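# Load a cartridge into a sealant gun

## Task

Put the cartridge into the sealant gun so that its front end sits all the way forward in the cup of the gun's front ring and its nozzle sticks out through that ring. To pull the plunger rod back, hold the small thumb plate on the rod, just behind the handle, pushed toward the gun's front; otherwise the rod will not slide back. Finish with the plunger's disc touching the cartridge's rear end, knowing that the trigger works. The loaded gun must end up resting on the table itself, not leaning on any other object. Then state that you are done.

## Robot and tools

Robot: two arms, left_arm and right_arm, each with a two-finger gripper and a wrist camera. In the scene frame the origin is at table-top height midway between the arms' nominal bases, +x points out over the table, +y points toward left_arm and +z is up. Image left and right do not match arm names. Calibrated bases: left_arm at (+0.026, +0.317, 0) m, right_arm at (+0.005, -0.355, 0) m. Each gripper's fingers point along its own +z and open and close along its own y. end_effector_position is the point between the finger pads, roughly 1 cm behind the tips. Printed positions and orientations can be off by a few centimetres, more at long reach.

execute_actions(actions, cameras): actions is a list of actions. Each action is a table of up to 15 rows, one row per 1/30 s step; a shorter table repeats its last row until step 15. Every row holds 14 numbers in [-1, 1]: dx, dy, dz, rx, ry, rz, opening for left_arm, then the same seven for right_arm, always all 14 even if only one arm moves. dx to rz are an offset, not a pose: measured along scene axes from that arm's Hand target as it stood when the action began. Every row of one action counts from that same start, but each new action or call starts from the updated Hand target, so sending the same offset twice moves twice as far. Scale: 1.0 equals 0.6 m or 180 degrees. rx, ry, rz form one rotation vector, turning about the Hand target's position. opening is absolute, not an offset: +1 is fully open (0.094 m), -1 closed. To leave an arm alone send 0 for its six pose numbers and repeat its current opening (a 0 opening is a real command). cameras: a list of names, ["all"], or []; by default images come only with an empty actions list.

move(target, speed, blend, opening_speed, grip_force, blocking, cameras): target is one 14-number row laid out as above, or a list of up to 15 such rows. Every row is an offset from the Hand targets at the start of the move, not from the previous row. The gripper follows a straight path; all paths end together; the whole move is capped at 10 s. speed: top path speed in m/s, 0.002 to 2.9, default 0.25 (turns up to twice that in rad/s); one value or one per target. blend: corner rounding in m for a list (0 means stop at each point). opening_speed: rate of the opening command per second on the -1 to +1 scale, at least 0.2; use it to close gently. grip_force: per-pad force limit in newtons, 10 to 50, one value or one per arm; it persists, and low forces close slowly. blocking=false returns after about 0.5 s while the move continues. The result adds a move: line giving the ending (done, off_target, moving, held, fault) and any limits (paced means the pose was clipped, held means steps were withheld). Done means within 10 mm and 2 degrees; it says nothing about contact.

wait(seconds 0 to 3600) runs the scene without new commands; it returns early if a move ends. stop() brakes a running move. zoom_image(camera, region [x0, y0, x1, y1] in pixels, at most 504 by 504) enlarges part of the newest image of cam_head_left, cam_head_right, cam_high, cam_low, cam_left_wrist or cam_right_wrist (all 896x504). read_manual(section "licences") only returns licence text. finished_scene(scene 1 or 2) ends the scene irreversibly; call it only once the gun is loaded and stable.

Results show per arm: Hand target (the last commanded pose after clipping, base for the next offsets), end_effector_position and end_effector_quat_wxyz, grip_measured (measured opening on the command scale; reads slightly wide when empty and a few hundredths below the part's width under a firm grasp), grip_effort_nm (gripper motor effort, negative closing; not a pad force), joint positions, velocities ("within noise" when still), torques, Tool commands, motor temperatures, and step positions for action calls. MOTOR HOT appears at 75 °C; at 90 °C an OVER-TEMPERATURE FAULT folds that arm away for the rest of the scene; at 100 °C it collapses.

Behaviour to expect: the controller limits each commanded turn to 40 degrees from the current orientation. Friction and weight often leave the gripper short, low or tilted, and tiny moves may not happen or may drift sideways; check position and orientation after each move and correct. An empty-pose execute_actions call re-requests the Hand target; if still short, send the remaining distance as an offset. A blocked arm keeps pushing until commanded back past its gripper. Fast moves overshoot and hit harder; targets placed far past a contact press harder.

Avoid: dropping or releasing parts while they move, knocking anything off the table, slamming into the table or fixed objects, pressing the two arms, grippers or wrist cameras together (the clearance check will not stop that, and closing one gripper on the other's fingers counts), loading the wrist camera cables, paths that pass close to an arm's own base (the elbow can whip round), and long stretched-out holds that heat motors. Loose objects may occasionally get a small push from outside.

Each tool is called as a command line: name --argument value for each argument, lists and objects as JSON in quotes; but a table of rows of numbers goes row by row, as --pt "numbers of a row", without its own name.

## Session

execute_actions --actions '[]'

Scene clock: 0.00 s.
left_arm: end_effector_position=(+0.3993, +0.3760, +0.0715) grip_measured=+1.000 grip_effort_nm=n/a end_effector_quat_wxyz=(+0.556, -0.060, +0.820, +0.121) | right_arm: end_effector_position=(+0.3998, -0.3613, +0.0758) grip_measured=+1.000 grip_effort_nm=n/a end_effector_quat_wxyz=(+0.556, +0.033, +0.830, +0.028)
Joint positions: left_arm=[0.012 1.578 0.292 0.917 -0.215 0.059 0.094] | right_arm=[-0.031 1.576 0.372 0.813 -0.041 0.073 0.094]
Joint velocities: within noise
Joint torques (N m): no reading
Motor temperatures (°C): left_arm=[24 27 30 26 23 22 23] | right_arm=[25 33 31 34 23 22 24]
Heat: left arm: 30 °C; right arm: 34 °C.
Hand target: left_arm +0.4010, +0.3761, +0.0745; +0.560, -0.060, +0.817, +0.121 | right_arm +0.4001, -0.3613, +0.0752; +0.554, +0.033, +0.832, +0.028
Tool commands: left_gripper/opening=+1.0 right_gripper/opening=+1.0

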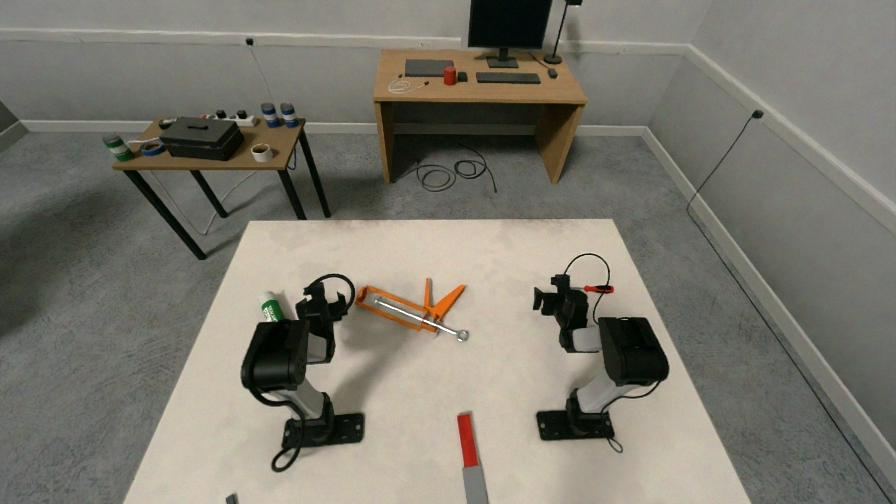

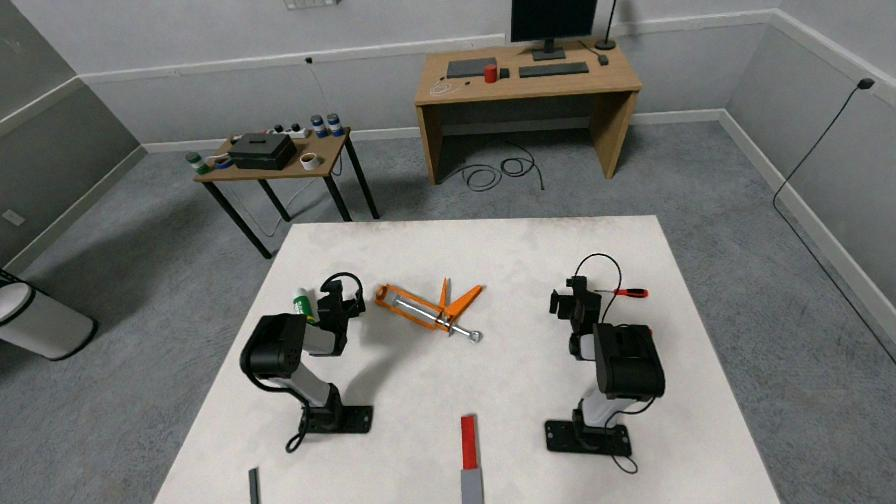

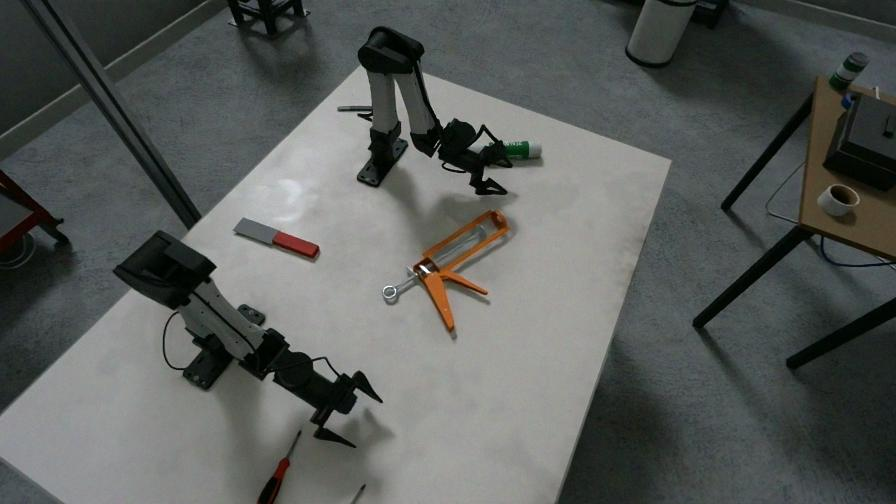

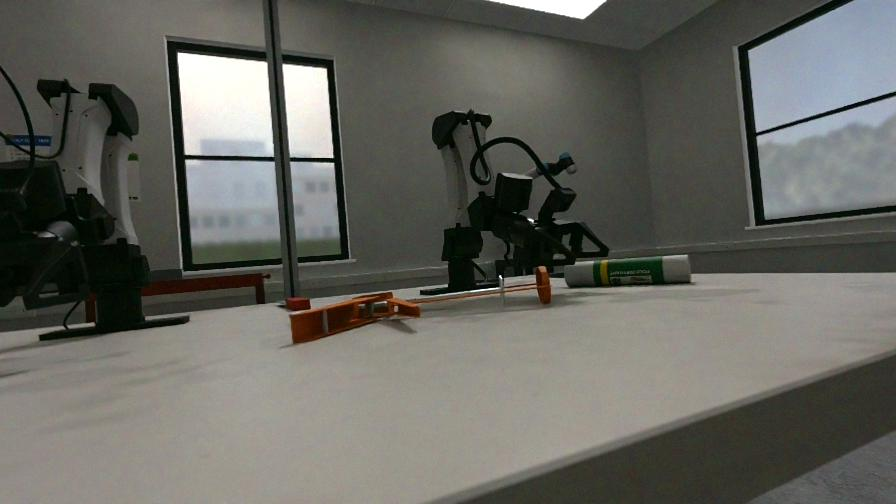

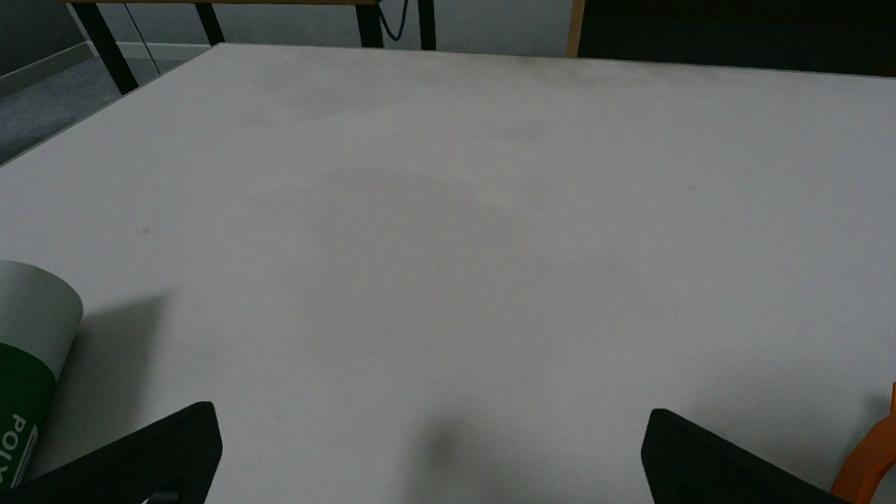

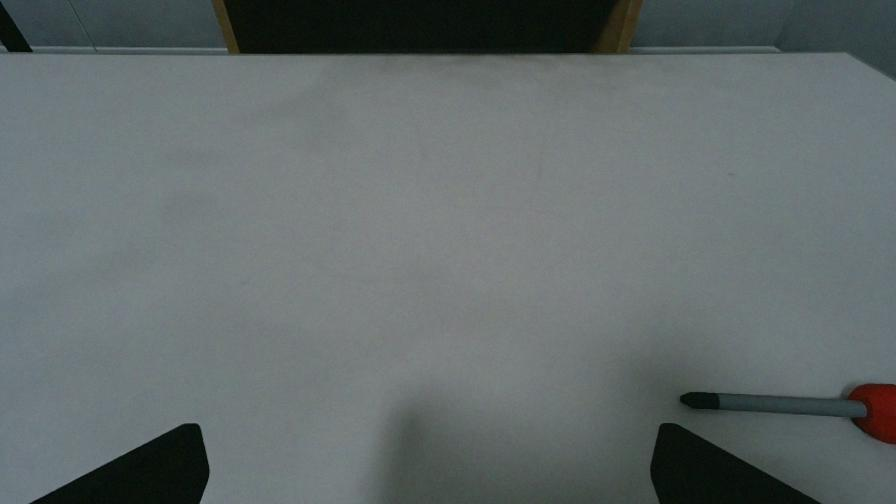

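zoom_image --camera "cam_head_left" --region '[240, 250, 500, 396]'

zoom_image --camera "cam_high" --region '[370, 120, 560, 340]'

zoom_image --camera "cam_low" --region '[270, 230, 710, 360]'

zoom_image --camera "cam_head_right" --region '[280, 260, 500, 384]'

Scaled by 1.938 from the camera's image (finer frame: 1280x720).

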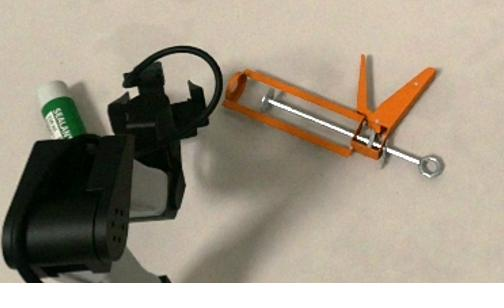

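Scaled by 2.291 from the camera's image (finer frame: 1280x720).

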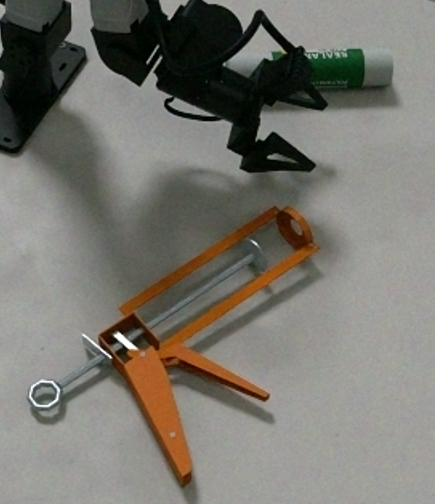

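Scaled by 1.145 from the camera's image (finer frame: 1280x720).

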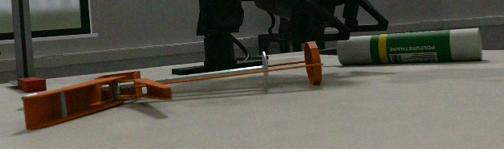

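Scaled by 2.291 from the camera's image (finer frame: 1280x720).

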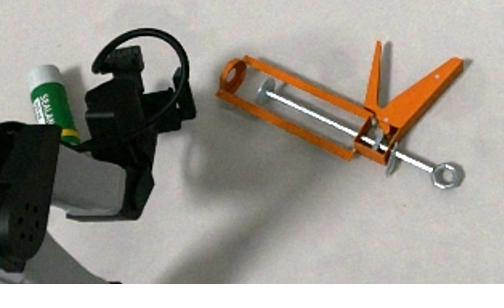

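move --target '[-0.035, -0.26, 0.476, -0.0821, 0.380, -0.0407, 1.0, -0.167, 0.302, 0.291, -0.0189, 0.3733, 0.0222, 1.0]' --speed 0.4 --cameras '["all"]'

Scene clock: 5.47 s.
left_arm: end_effector_position=(+0.3791, +0.2195, +0.3591) grip_measured=+1.000 grip_effort_nm=-0.01 end_effector_quat_wxyz=(+0.293, +0.012, +0.954, -0.065) | right_arm: end_effector_position=(+0.3002, -0.1830, +0.2524) grip_measured=+1.000 grip_effort_nm=0.01 end_effector_quat_wxyz=(+0.115, -0.004, +0.992, +0.057)
Joint positions: left_arm=[-0.331 1.705 2.302 -1.558 -0.031 -0.251 0.094] | right_arm=[0.54 1.704 1.947 -1.558 0.019 0.527 0.094]
Joint torques (N m): left_arm=[0.58 -6.97 7.09 1.61 0.21 -0.19] | right_arm=[0.08 -6.79 8.9 0.72 -0.05 0.17]
Heat: left arm: 31 °C; right arm: 34 °C.
Hand target: left_arm +0.3801, +0.2201, +0.3600; +0.000, +0.000, +1.000, +0.000 | right_arm +0.2999, -0.1802, +0.2499; +0.001, +0.000, +1.000, +0.000
Off the commanded pose: left_arm 0.002 m, 35 deg | right_arm 0.004 m, 15 deg.
joint sent to its limit (left arm) — joint 4 (wrist pitch), lower limit. The joint targets are off in orientation, not in position.
joint sent to its limit (right arm) — joint 4 (wrist pitch), lower limit. The joint targets are off in orientation, not in position.
move: off_target (left_arm, right_arm)
cam_left_wrist: T_world_to_cam=[[-0.03425, -0.99044, 0.13364, 0.18047], [-0.97437, 0.00335, -0.22492, 0.49192], [0.22232, -0.13792, -0.96517, 0.38007]] pos_world=[0.40099, 0.22952, 0.45336]
cam_right_wrist: T_world_to_cam=[[0.08548, -0.99076, -0.10534, -0.18705], [-0.99076, -0.0957, 0.09606, 0.30142], [-0.10526, 0.09616, -0.98979, 0.38073]] pos_world=[0.3547, -0.19309, 0.32819]

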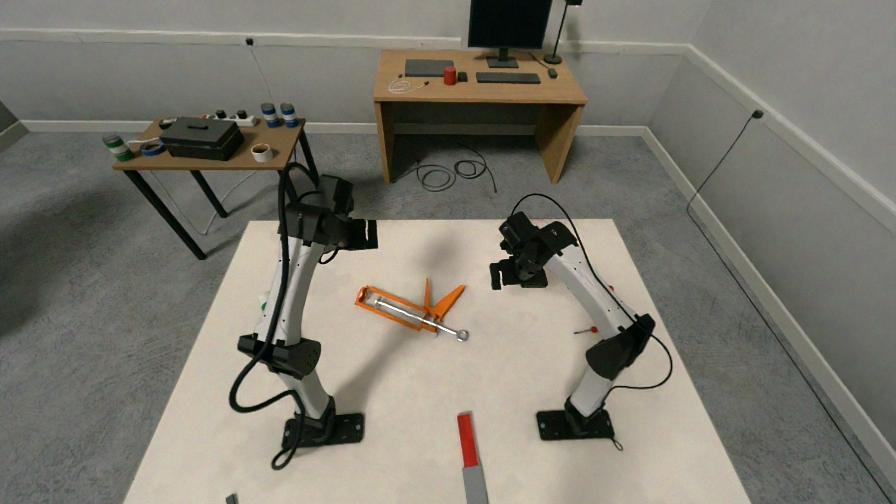

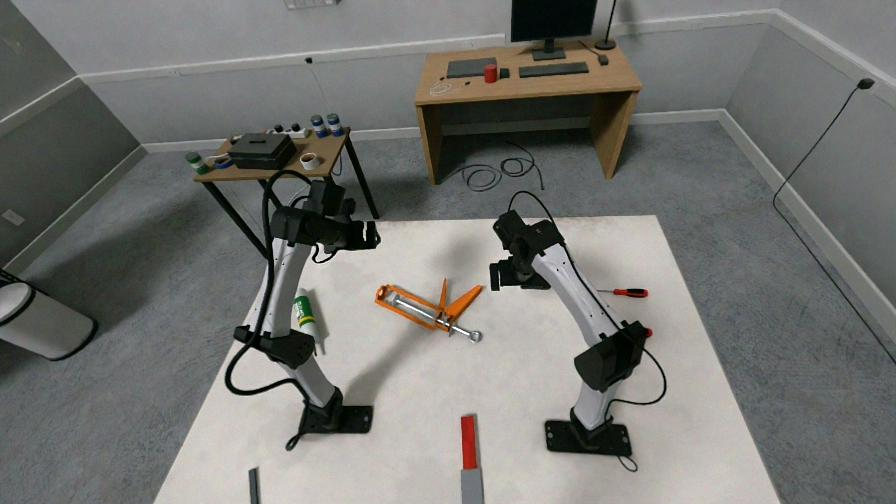

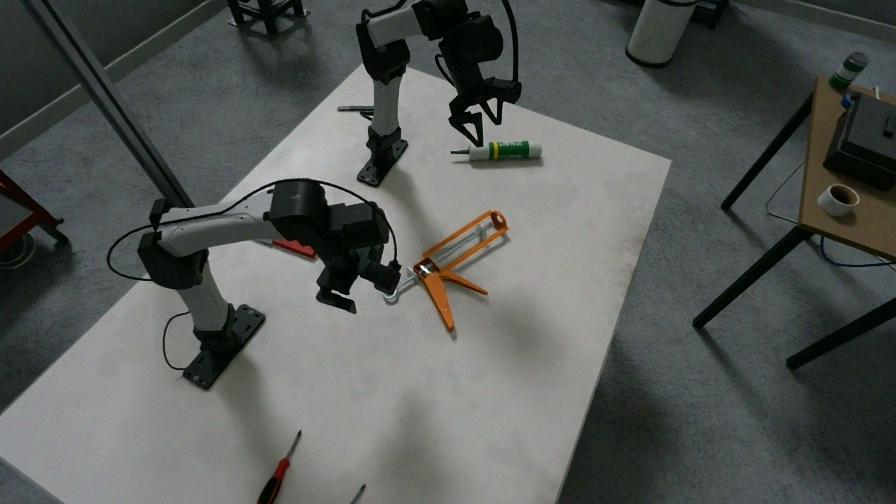

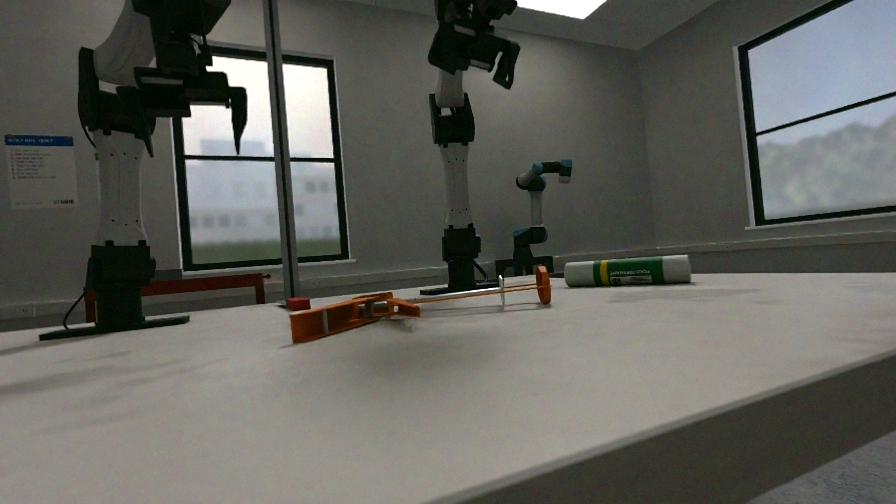

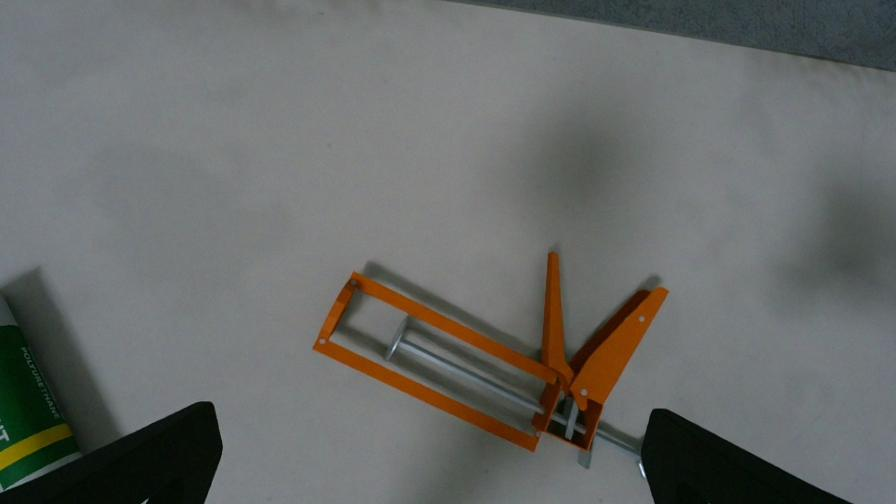

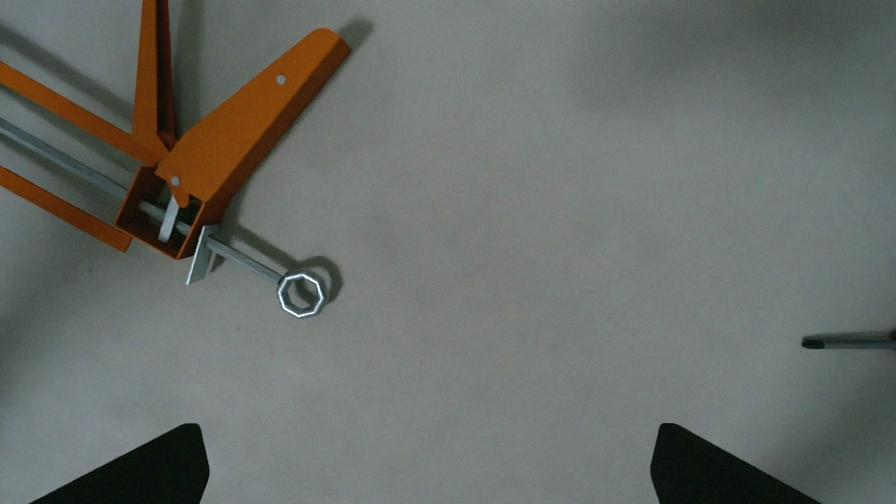

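zoom_image --camera "cam_left_wrist" --region '[290, 230, 710, 490]'

zoom_image --camera "cam_right_wrist" --region '[0, 0, 400, 340]'

zoom_image --camera "cam_high" --region '[370, 120, 560, 340]'

Scaled by 1.200 from the camera's image (finer frame: 1280x720).

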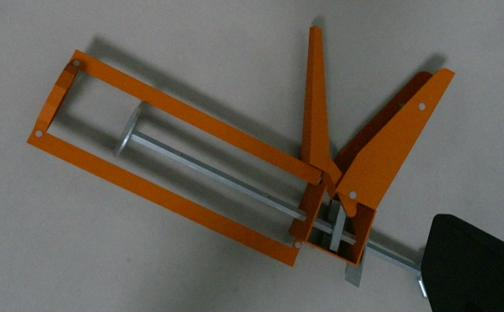

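Scaled by 1.260 from the camera's image (finer frame: 1280x720).

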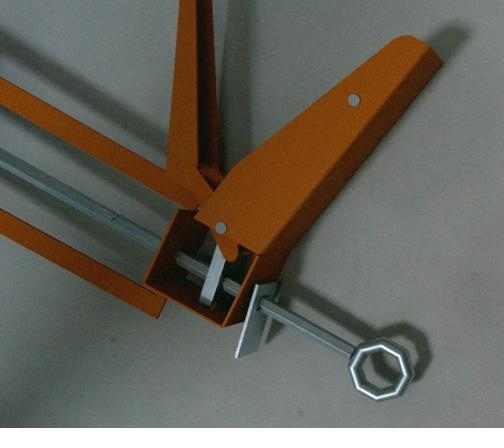

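Scaled by 2.291 from the camera's image (finer frame: 1280x720).

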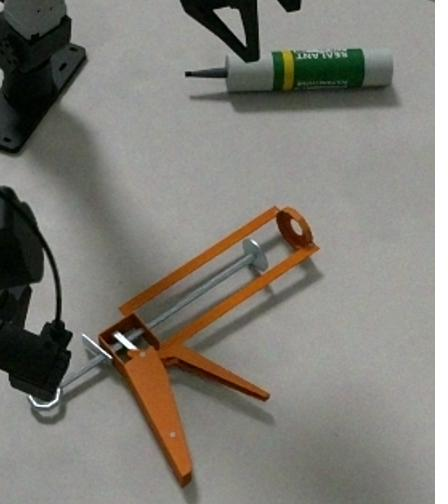

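move --target '[-0.0833, -0.3, -0.3833, 0, 0, -0.1394, 1.0, -0.0867, 0.0783, -0.2667, 0.1567, -0.2467, 0.3362, 1.0]' --speed 0.4 --cameras '["cam_left_wrist", "cam_right_wrist", "cam_high"]'

Scene clock: 19.37 s.
left_arm: end_effector_position=(+0.3304, +0.0447, +0.1290) grip_measured=+1.000 grip_effort_nm=-0.01 end_effector_quat_wxyz=(+0.004, +0.217, +0.976, +0.007) | right_arm: end_effector_position=(+0.2505, -0.1311, +0.1003) grip_measured=+1.000 grip_effort_nm=0.01 end_effector_quat_wxyz=(+0.367, -0.484, +0.762, +0.223)
Joint positions: left_arm=[-0.783 2.128 2.045 -1.488 -0.015 -0.3 0.094] | right_arm=[0.51 1.211 0.57 -0.138 -0.456 -0.43 0.094]
Joint torques (N m): left_arm=[-0.55 -12.33 8.55 0.28 0.19 -0.1] | right_arm=[-0.76 -2.96 6.04 2.09 -0.32 0]
Heat: left arm: 32 °C; right arm: 35 °C.
Hand target: left_arm +0.3301, +0.0400, +0.1300; +0.000, +0.217, +0.976, +0.000 | right_arm +0.2479, -0.1332, +0.0898; +0.357, -0.485, +0.765, +0.227
Off the commanded pose: left_arm 0.005 m, 1 deg | right_arm 0.011 m, 1 deg.
move: off_target (right_arm)
cam_left_wrist: T_world_to_cam=[[-0.39545, -0.91835, -0.01624, 0.17188], [-0.86082, 0.36439, 0.35526, 0.26476], [-0.32033, 0.15446, -0.93463, 0.307]] pos_world=[0.39422, 0.01395, 0.19567]
cam_right_wrist: T_world_to_cam=[[0.91938, -0.38886, 0.05937, -0.29387], [-0.30332, -0.79691, -0.52243, 0.06964], [0.25046, 0.4623, -0.85061, 0.16485]] pos_world=[0.25001, -0.13499, 0.19406]
Images, in order (width x height): cam_high 896x504, cam_left_wrist 896x504, cam_right_wrist 896x504.

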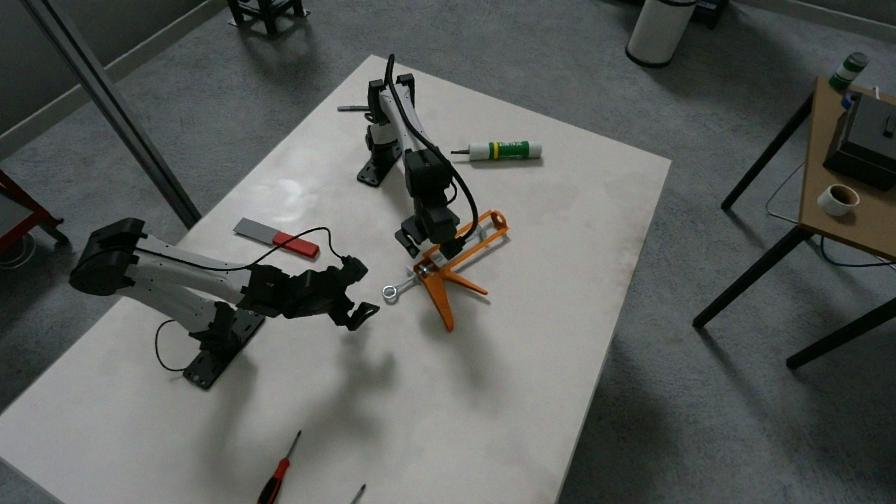

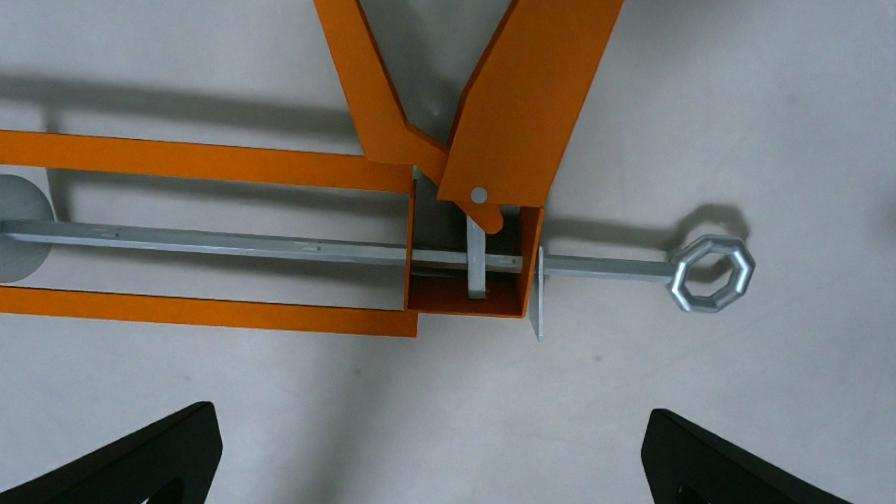

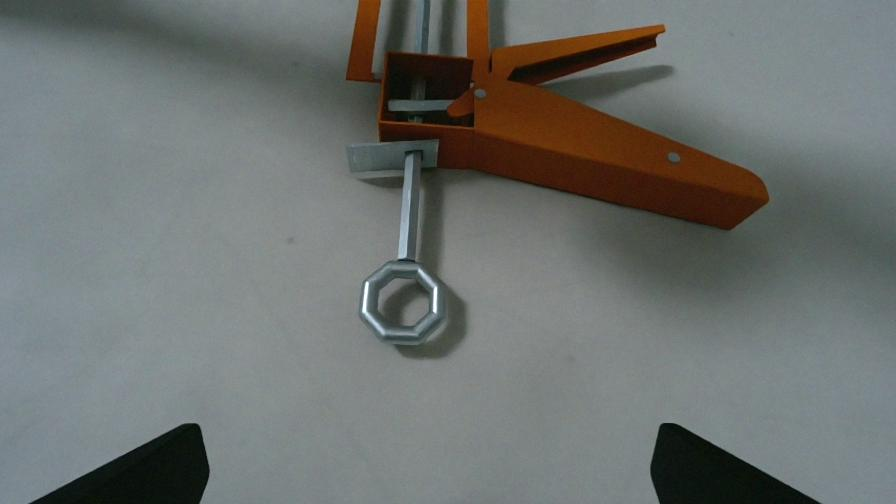

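zoom_image --camera "cam_left_wrist" --region '[340, 120, 620, 360]'

zoom_image --camera "cam_right_wrist" --region '[320, 0, 620, 200]'

Scaled by 1.800 from the camera's image (finer frame: 1280x720).

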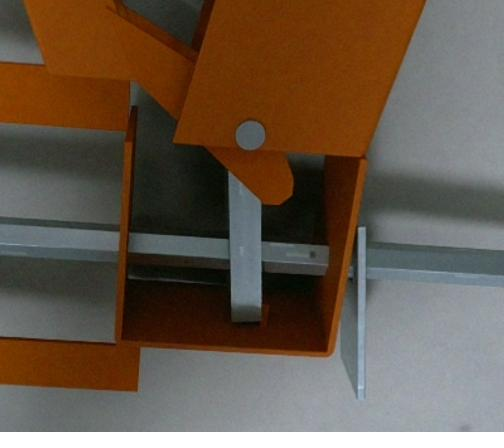

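Scaled by 1.680 from the camera's image (finer frame: 1280x720).

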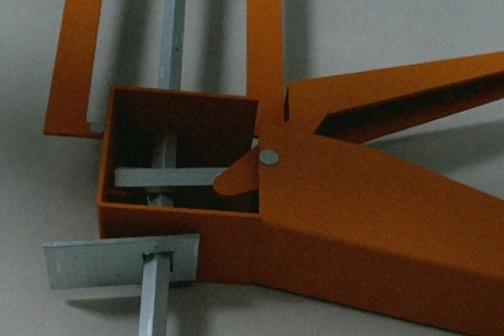

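move --target '[-0.0302, -0.0067, -0.115, 0, 0, -0.0139, 1.0, 0.016, 0.0695, -0.0747, 0, 0, 0.0078, 1.0]' --speed 0.2 --cameras '["cam_left_wrist", "cam_right_wrist", "cam_low"]'

Scene clock: 28.70 s.
left_arm: end_effector_position=(+0.3144, +0.0393, +0.0519) grip_measured=+1.000 grip_effort_nm=-0.01 end_effector_quat_wxyz=(-0.010, +0.234, +0.972, +0.013) | right_arm: end_effector_position=(+0.2603, -0.0910, +0.0541) grip_measured=+1.000 grip_effort_nm=0.01 end_effector_quat_wxyz=(+0.363, -0.497, +0.753, +0.234)
Joint positions: left_arm=[-0.819 2.124 1.732 -1.209 -0.013 -0.3 0.094] | right_arm=[0.613 1.486 0.545 0.185 -0.416 -0.374 0.094]
Joint torques (N m): left_arm=[-0.76 -16.98 4.89 0.47 0.16 -0.04] | right_arm=[0.91 -4.98 5.81 2.14 0.02 0.18]
Motor temperatures (°C): left_arm=[24 34 33 28 23 22 23] | right_arm=[25 34 33 36 23 22 24]
Heat: left arm: 34 °C; right arm: 36 °C.
Hand target: left_arm +0.3121, +0.0362, +0.0610; +0.000, +0.238, +0.971, +0.000 | right_arm +0.2575, -0.0915, +0.0450; +0.354, -0.495, +0.759, +0.231
Off the commanded pose: left_arm 0.010 m, 2 deg | right_arm 0.010 m, 1 deg.
move: done
cam_left_wrist: T_world_to_cam=[[-0.4285, -0.90323, -0.02374, 0.16946], [-0.8388, 0.38789, 0.38204, 0.27107], [-0.33586, 0.18362, -0.92384, 0.23387]] pos_world=[0.37853, 0.00498, 0.11652]
cam_right_wrist: T_world_to_cam=[[0.93396, -0.35361, 0.05169, -0.2847], [-0.27522, -0.80396, -0.52717, 0.07267], [0.22797, 0.47813, -0.84819, 0.11179]] pos_world=[0.26042, -0.0957, 0.14785]
Images, in order (width x height): cam_low 896x504, cam_left_wrist 896x504, cam_right_wrist 896x504.

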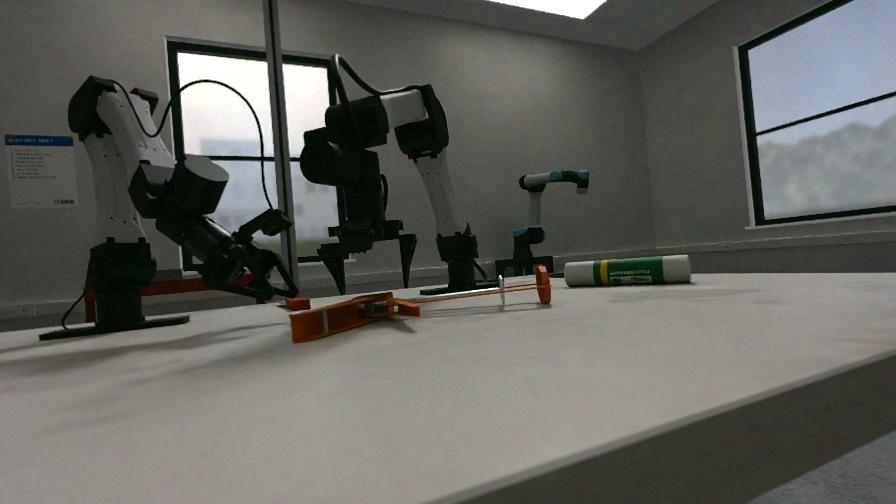

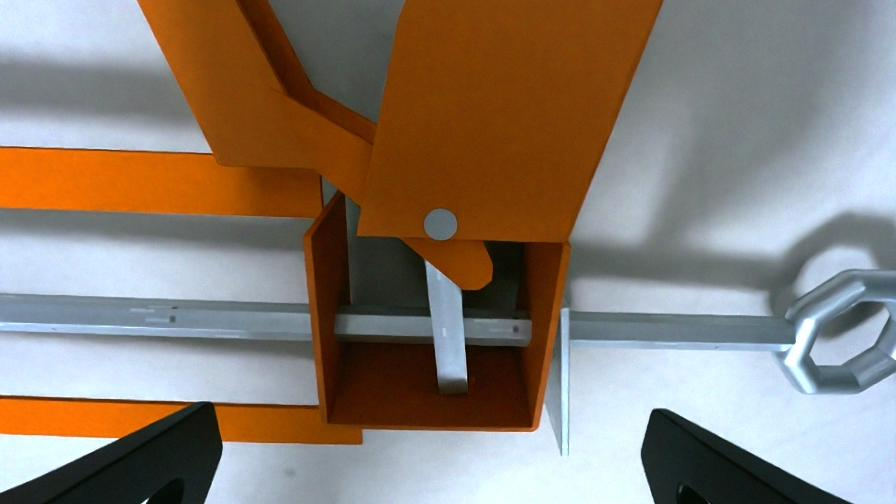

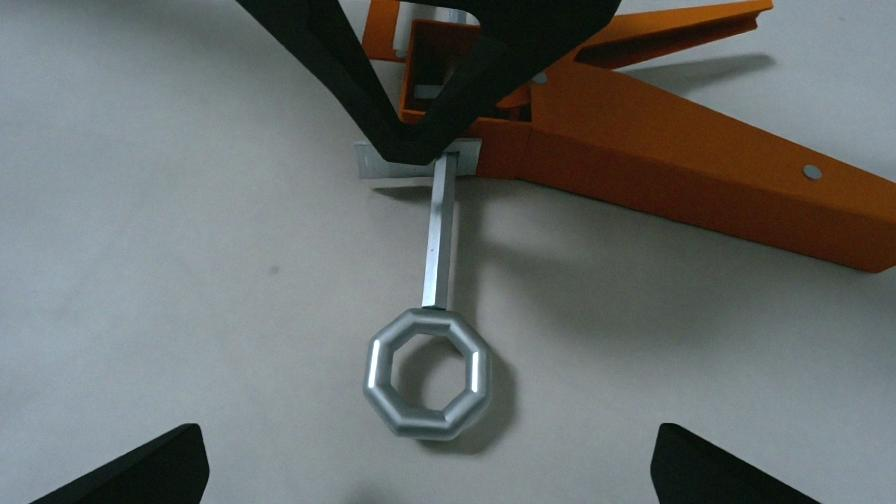

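zoom_image --camera "cam_low" --region '[220, 220, 480, 360]'

Scaled by 1.938 from the camera's image (finer frame: 1280x720).

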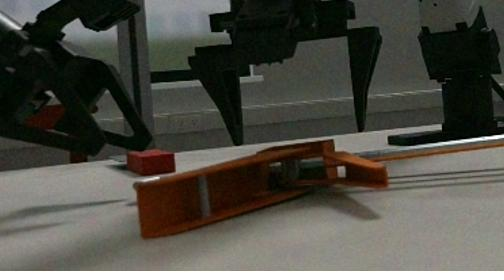

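move --target '[-0.0012, -0.0022, -0.0133, 0, 0, 0, 1.0, 0, 0, 0, 0, 0, 0, 1.0]' --speed 0.1 --cameras '["cam_left_wrist", "cam_low"]'

zoom_image --camera "cam_low" --region '[220, 220, 480, 360]'

Scene clock: 34.07 s.
left_arm: end_effector_position=(+0.3150, +0.0387, +0.0471) grip_measured=+1.000 grip_effort_nm=-0.01 end_effector_quat_wxyz=(-0.006, +0.234, +0.972, +0.011) | right_arm: end_effector_position=(+0.2603, -0.0910, +0.0542) grip_measured=+1.000 grip_effort_nm=0.01 end_effector_quat_wxyz=(+0.363, -0.497, +0.753, +0.234)
Joint positions: left_arm=[-0.819 2.123 1.71 -1.18 -0.013 -0.3 0.094] | right_arm=[0.613 1.486 0.545 0.185 -0.416 -0.374 0.094]
Joint torques (N m): left_arm=[-1.1 -16.1 4.96 0.51 0.15 -0.08] | right_arm=[0.92 -4.97 5.81 2.15 0.02 0.17]
Heat: left arm: 37 °C; right arm: 37 °C.
Hand target: left_arm +0.3114, +0.0348, +0.0532; +0.000, +0.238, +0.971, +0.000 | right_arm +0.2575, -0.0915, +0.0450; +0.354, -0.495, +0.759, +0.231
Off the commanded pose: left_arm 0.008 m, 2 deg | right_arm 0.010 m, 1 deg.
move: done
cam_left_wrist: T_world_to_cam=[[-0.42833, -0.90338, -0.02114, 0.16891], [-0.84099, 0.38997, 0.37504, 0.27458], [-0.33056, 0.17842, -0.92677, 0.22826]] pos_world=[0.37872, 0.00479, 0.11213]
Images, in order (width x height): cam_low 896x504, cam_left_wrist 896x504.

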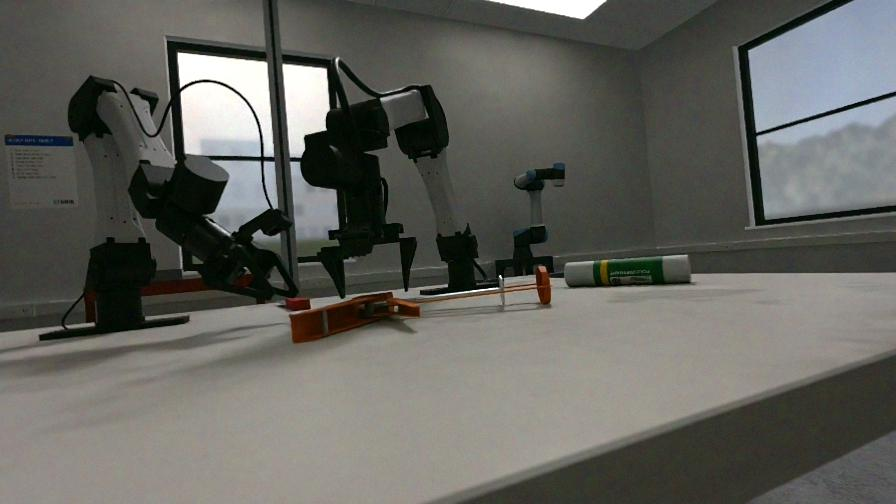

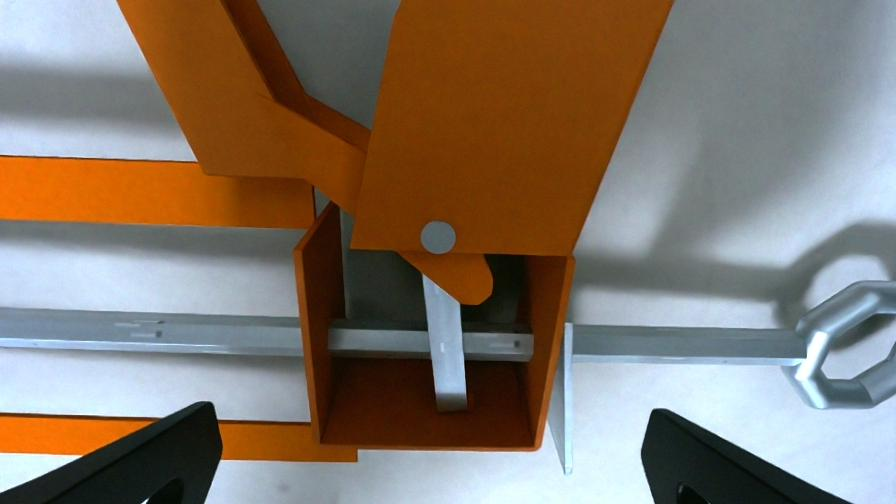

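Scaled by 1.938 from the camera's image (finer frame: 1280x720).

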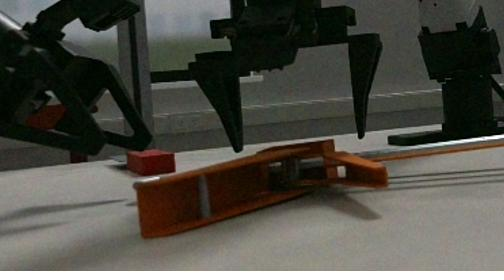

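move --target '[0.0015, -0.0042, -0.0118, 0, 0, 0, 1.0, 0, 0, 0, 0, 0, 0, 1.0]' --speed 0.1 --cameras '["cam_left_wrist", "cam_low"]'

zoom_image --camera "cam_low" --region '[220, 220, 480, 360]'

Scene clock: 36.53 s.
left_arm: end_effector_position=(+0.3173, +0.0365, +0.0454) grip_measured=+1.000 grip_effort_nm=-0.01 end_effector_quat_wxyz=(+0.000, +0.234, +0.972, +0.008) | right_arm: end_effector_position=(+0.2603, -0.0910, +0.0542) grip_measured=+1.000 grip_effort_nm=0.02 end_effector_quat_wxyz=(+0.363, -0.497, +0.753, +0.234)
Joint positions: left_arm=[-0.819 2.123 1.704 -1.16 -0.013 -0.3 0.094] | right_arm=[0.613 1.486 0.545 0.185 -0.416 -0.374 0.094]
Joint torques (N m): left_arm=[-1.32 -14.94 4.94 0.47 0.17 -0.11] | right_arm=[0.91 -4.97 5.82 2.15 0.02 0.17]
Heat: left arm: 38 °C; right arm: 37 °C.
Hand target: left_arm +0.3123, +0.0323, +0.0460; +0.000, +0.238, +0.971, +0.000 | right_arm +0.2575, -0.0915, +0.0450; +0.354, -0.495, +0.759, +0.231
Off the commanded pose: left_arm 0.007 m, 1 deg | right_arm 0.010 m, 1 deg.
move: done
cam_left_wrist: T_world_to_cam=[[-0.42818, -0.90354, -0.01655, 0.16762], [-0.84467, 0.39364, 0.36274, 0.27963], [-0.32123, 0.16929, -0.93175, 0.2255]] pos_world=[0.38041, 0.0032, 0.11145]
Images, in order (width x height): cam_low 896x504, cam_left_wrist 896x504.

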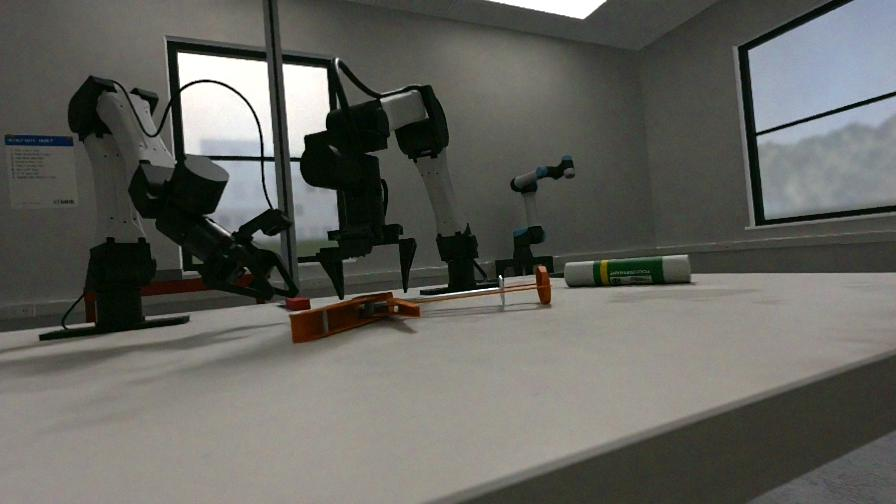

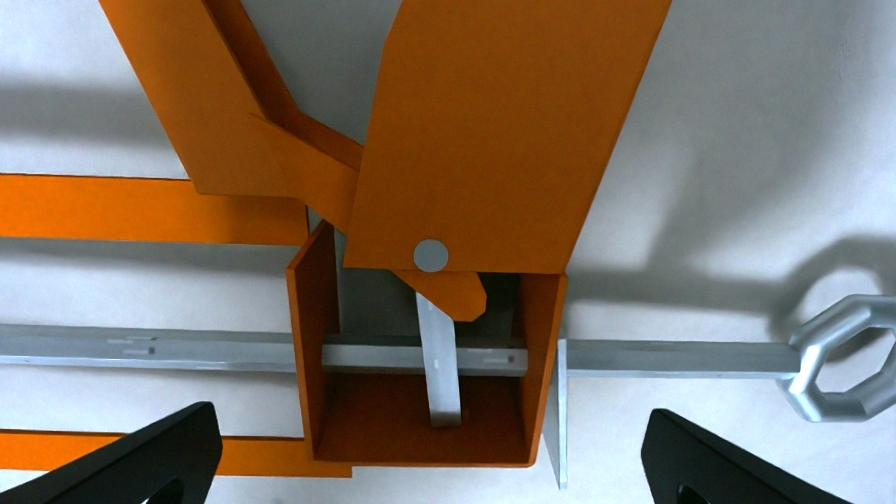

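Scaled by 1.938 from the camera's image (finer frame: 1280x720).

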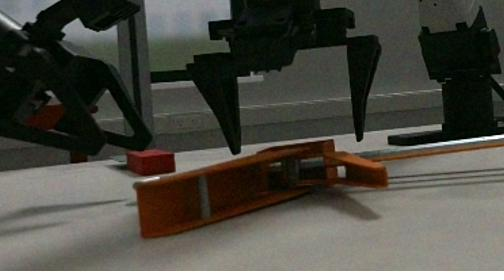

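move --target '[-0.003, 0.002, -0.02, 0, 0, 0, 1.0, 0, 0, 0, 0, 0, 0, 1.0]' --speed 0.1 --cameras '["cam_left_wrist"]'

Scene clock: 38.13 s.
left_arm: end_effector_position=(+0.3146, +0.0369, +0.0339) grip_measured=+1.000 grip_effort_nm=-0.01 end_effector_quat_wxyz=(+0.000, +0.236, +0.972, +0.008) | right_arm: end_effector_position=(+0.2603, -0.0910, +0.0542) grip_measured=+1.000 grip_effort_nm=0.01 end_effector_quat_wxyz=(+0.363, -0.497, +0.753, +0.234)
Joint positions: left_arm=[-0.823 2.123 1.657 -1.112 -0.013 -0.3 0.094] | right_arm=[0.613 1.486 0.545 0.185 -0.416 -0.374 0.094]
Joint torques (N m): left_arm=[-1.09 -14.39 4.83 0.54 0.16 -0.11] | right_arm=[0.9 -4.98 5.81 2.15 0.02 0.17]
Motor temperatures (°C): left_arm=[24 39 33 27 23 22 23] | right_arm=[25 34 33 37 23 22 24]
Heat: left arm: 39 °C; right arm: 37 °C.
Hand target: left_arm +0.3105, +0.0335, +0.0340; +0.000, +0.238, +0.971, +0.000 | right_arm +0.2575, -0.0915, +0.0450; +0.354, -0.495, +0.759, +0.231
Off the commanded pose: left_arm 0.005 m, 1 deg | right_arm 0.010 m, 1 deg.
move: done
cam_left_wrist: T_world_to_cam=[[-0.4316, -0.90192, -0.01628, 0.16767], [-0.8434, 0.39706, 0.36196, 0.28091], [-0.31999, 0.16995, -0.93205, 0.21351]] pos_world=[0.3776, 0.0034, 0.10006]

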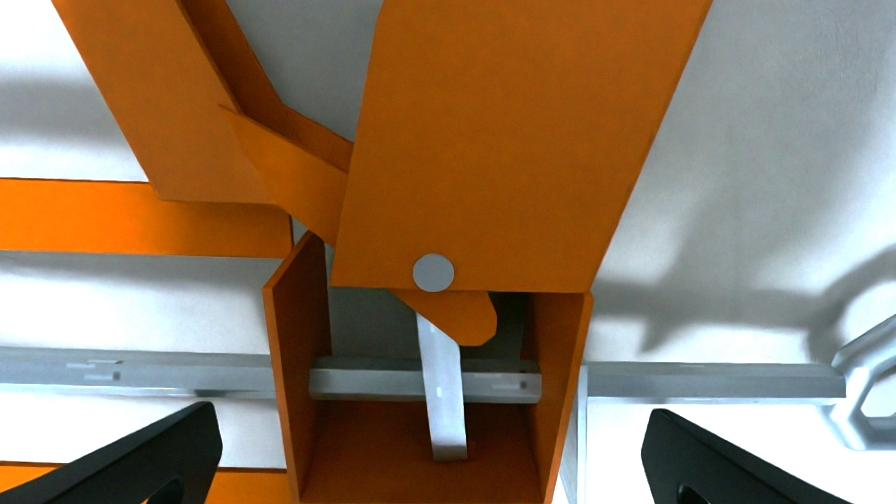

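move --target '[0, 0, 0, 0, 0, 0, 0.3, 0, 0, 0, 0, 0, 0, 1.0]' --opening_speed 0.5 --grip_force '[35, 50]' --cameras '["cam_left_wrist"]'

Scene clock: 45.40 s.
left_arm: end_effector_position=(+0.3147, +0.0359, +0.0339) grip_measured=+0.303 grip_effort_nm=-0.15 end_effector_quat_wxyz=(+0.001, +0.237, +0.972, +0.006) | right_arm: end_effector_position=(+0.2603, -0.0910, +0.0542) grip_measured=+1.000 grip_effort_nm=0.02 end_effector_quat_wxyz=(+0.363, -0.497, +0.753, +0.234)
Joint positions: left_arm=[-0.823 2.123 1.657 -1.109 -0.011 -0.3 0.061] | right_arm=[0.613 1.486 0.545 0.185 -0.416 -0.374 0.094]
Joint torques (N m): left_arm=[-1.02 -14.54 4.75 0.51 0.15 -0.11] | right_arm=[0.9 -5.03 5.83 2.14 0.02 0.18]
Heat: left arm: 42 °C; right arm: 37 °C.
Hand target: left_arm +0.3104, +0.0334, +0.0340; +0.000, +0.238, +0.971, +0.000 | right_arm +0.2575, -0.0915, +0.0450; +0.354, -0.495, +0.759, +0.231
Off the commanded pose: left_arm 0.005 m, 1 deg | right_arm 0.010 m, 1 deg.
grip_force (N): 35, 50
move: done
cam_left_wrist: T_world_to_cam=[[-0.43226, -0.90165, -0.0135, 0.16692], [-0.84341, 0.39895, 0.35987, 0.28139], [-0.31909, 0.16694, -0.9329, 0.21349]] pos_world=[0.3776, 0.0026, 0.10016]

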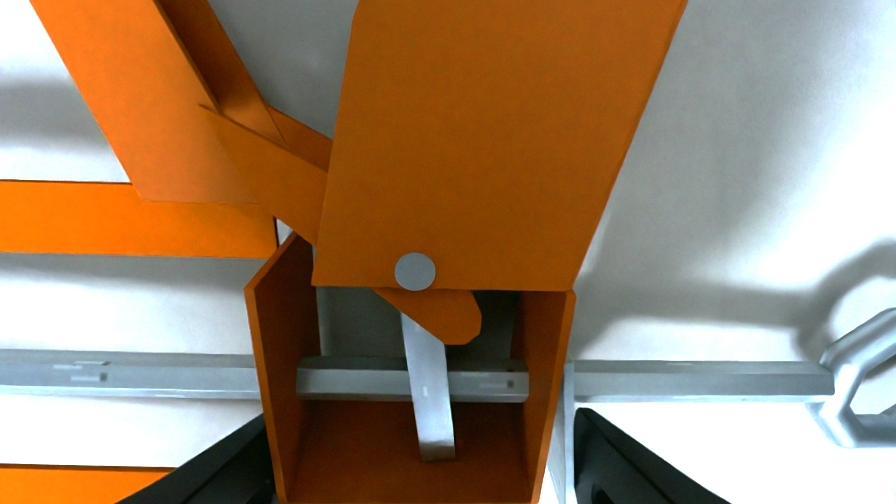

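move --target '[0, 0, 0, 0, 0, 0, -0.1, 0, 0, 0, 0, 0, 0, 1.0]' --opening_speed 0.4 --cameras '["cam_left_wrist", "cam_right_wrist"]'

Scene clock: 46.87 s.
left_arm: end_effector_position=(+0.3142, +0.0361, +0.0339) grip_measured=+0.150 grip_effort_nm=-0.72 end_effector_quat_wxyz=(+0.000, +0.239, +0.971, +0.006) | right_arm: end_effector_position=(+0.2603, -0.0910, +0.0542) grip_measured=+1.000 grip_effort_nm=0.02 end_effector_quat_wxyz=(+0.363, -0.497, +0.753, +0.234)
Joint positions: left_arm=[-0.823 2.123 1.657 -1.112 -0.01 -0.294 0.054] | right_arm=[0.613 1.486 0.545 0.185 -0.416 -0.374 0.094]
Joint torques (N m): left_arm=[-0.95 -14.53 4.93 0.53 0.13 -0.16] | right_arm=[0.91 -5 5.79 2.15 0.02 0.18]
Heat: left arm: 43 °C; right arm: 37 °C.
Hand target: left_arm +0.3104, +0.0334, +0.0340; +0.000, +0.238, +0.971, +0.000 | right_arm +0.2575, -0.0915, +0.0450; +0.354, -0.495, +0.759, +0.231
Off the commanded pose: left_arm 0.005 m, 1 deg | right_arm 0.010 m, 1 deg.
grip_force (N): 35, 50
move: done
cam_left_wrist: T_world_to_cam=[[-0.43715, -0.89929, -0.01319, 0.16841], [-0.84033, 0.40317, 0.36236, 0.27963], [-0.32054, 0.16949, -0.93195, 0.2137]] pos_world=[0.3771, 0.0025, 0.10006]
cam_right_wrist: T_world_to_cam=[[0.93396, -0.35359, 0.05194, -0.28474], [-0.27501, -0.80387, -0.52741, 0.07272], [0.22824, 0.4783, -0.84802, 0.1118]] pos_world=[0.26042, -0.0957, 0.14795]

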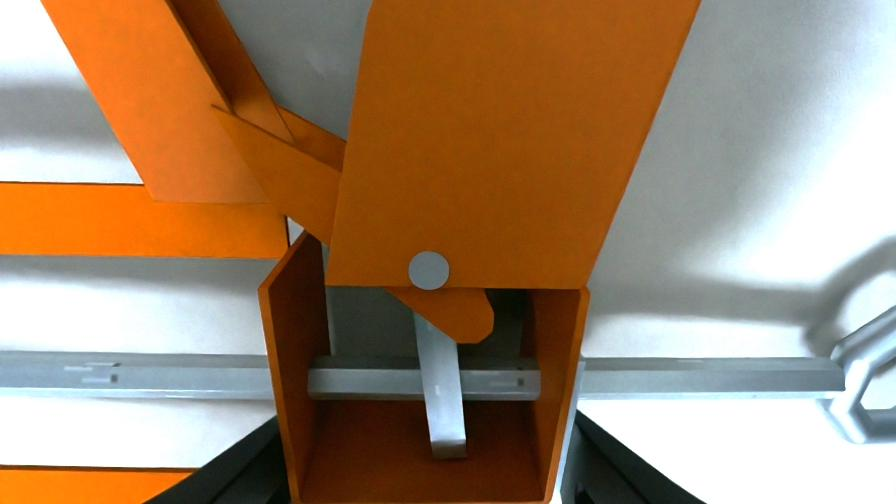

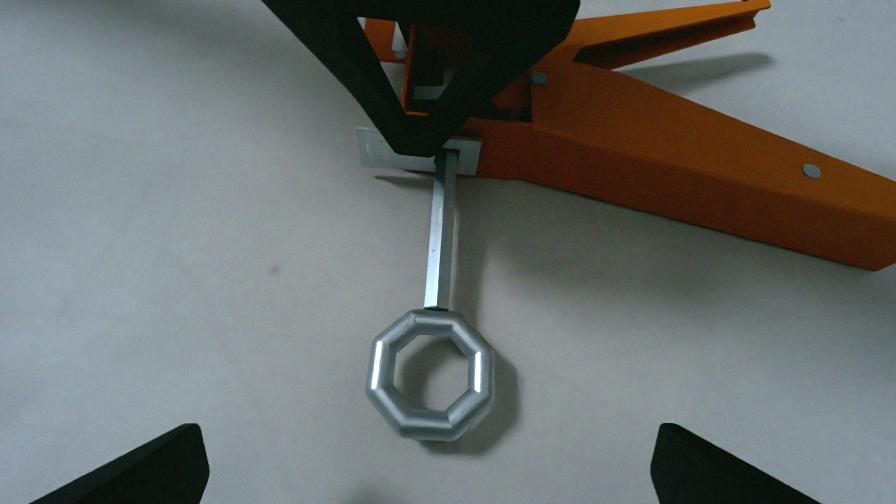

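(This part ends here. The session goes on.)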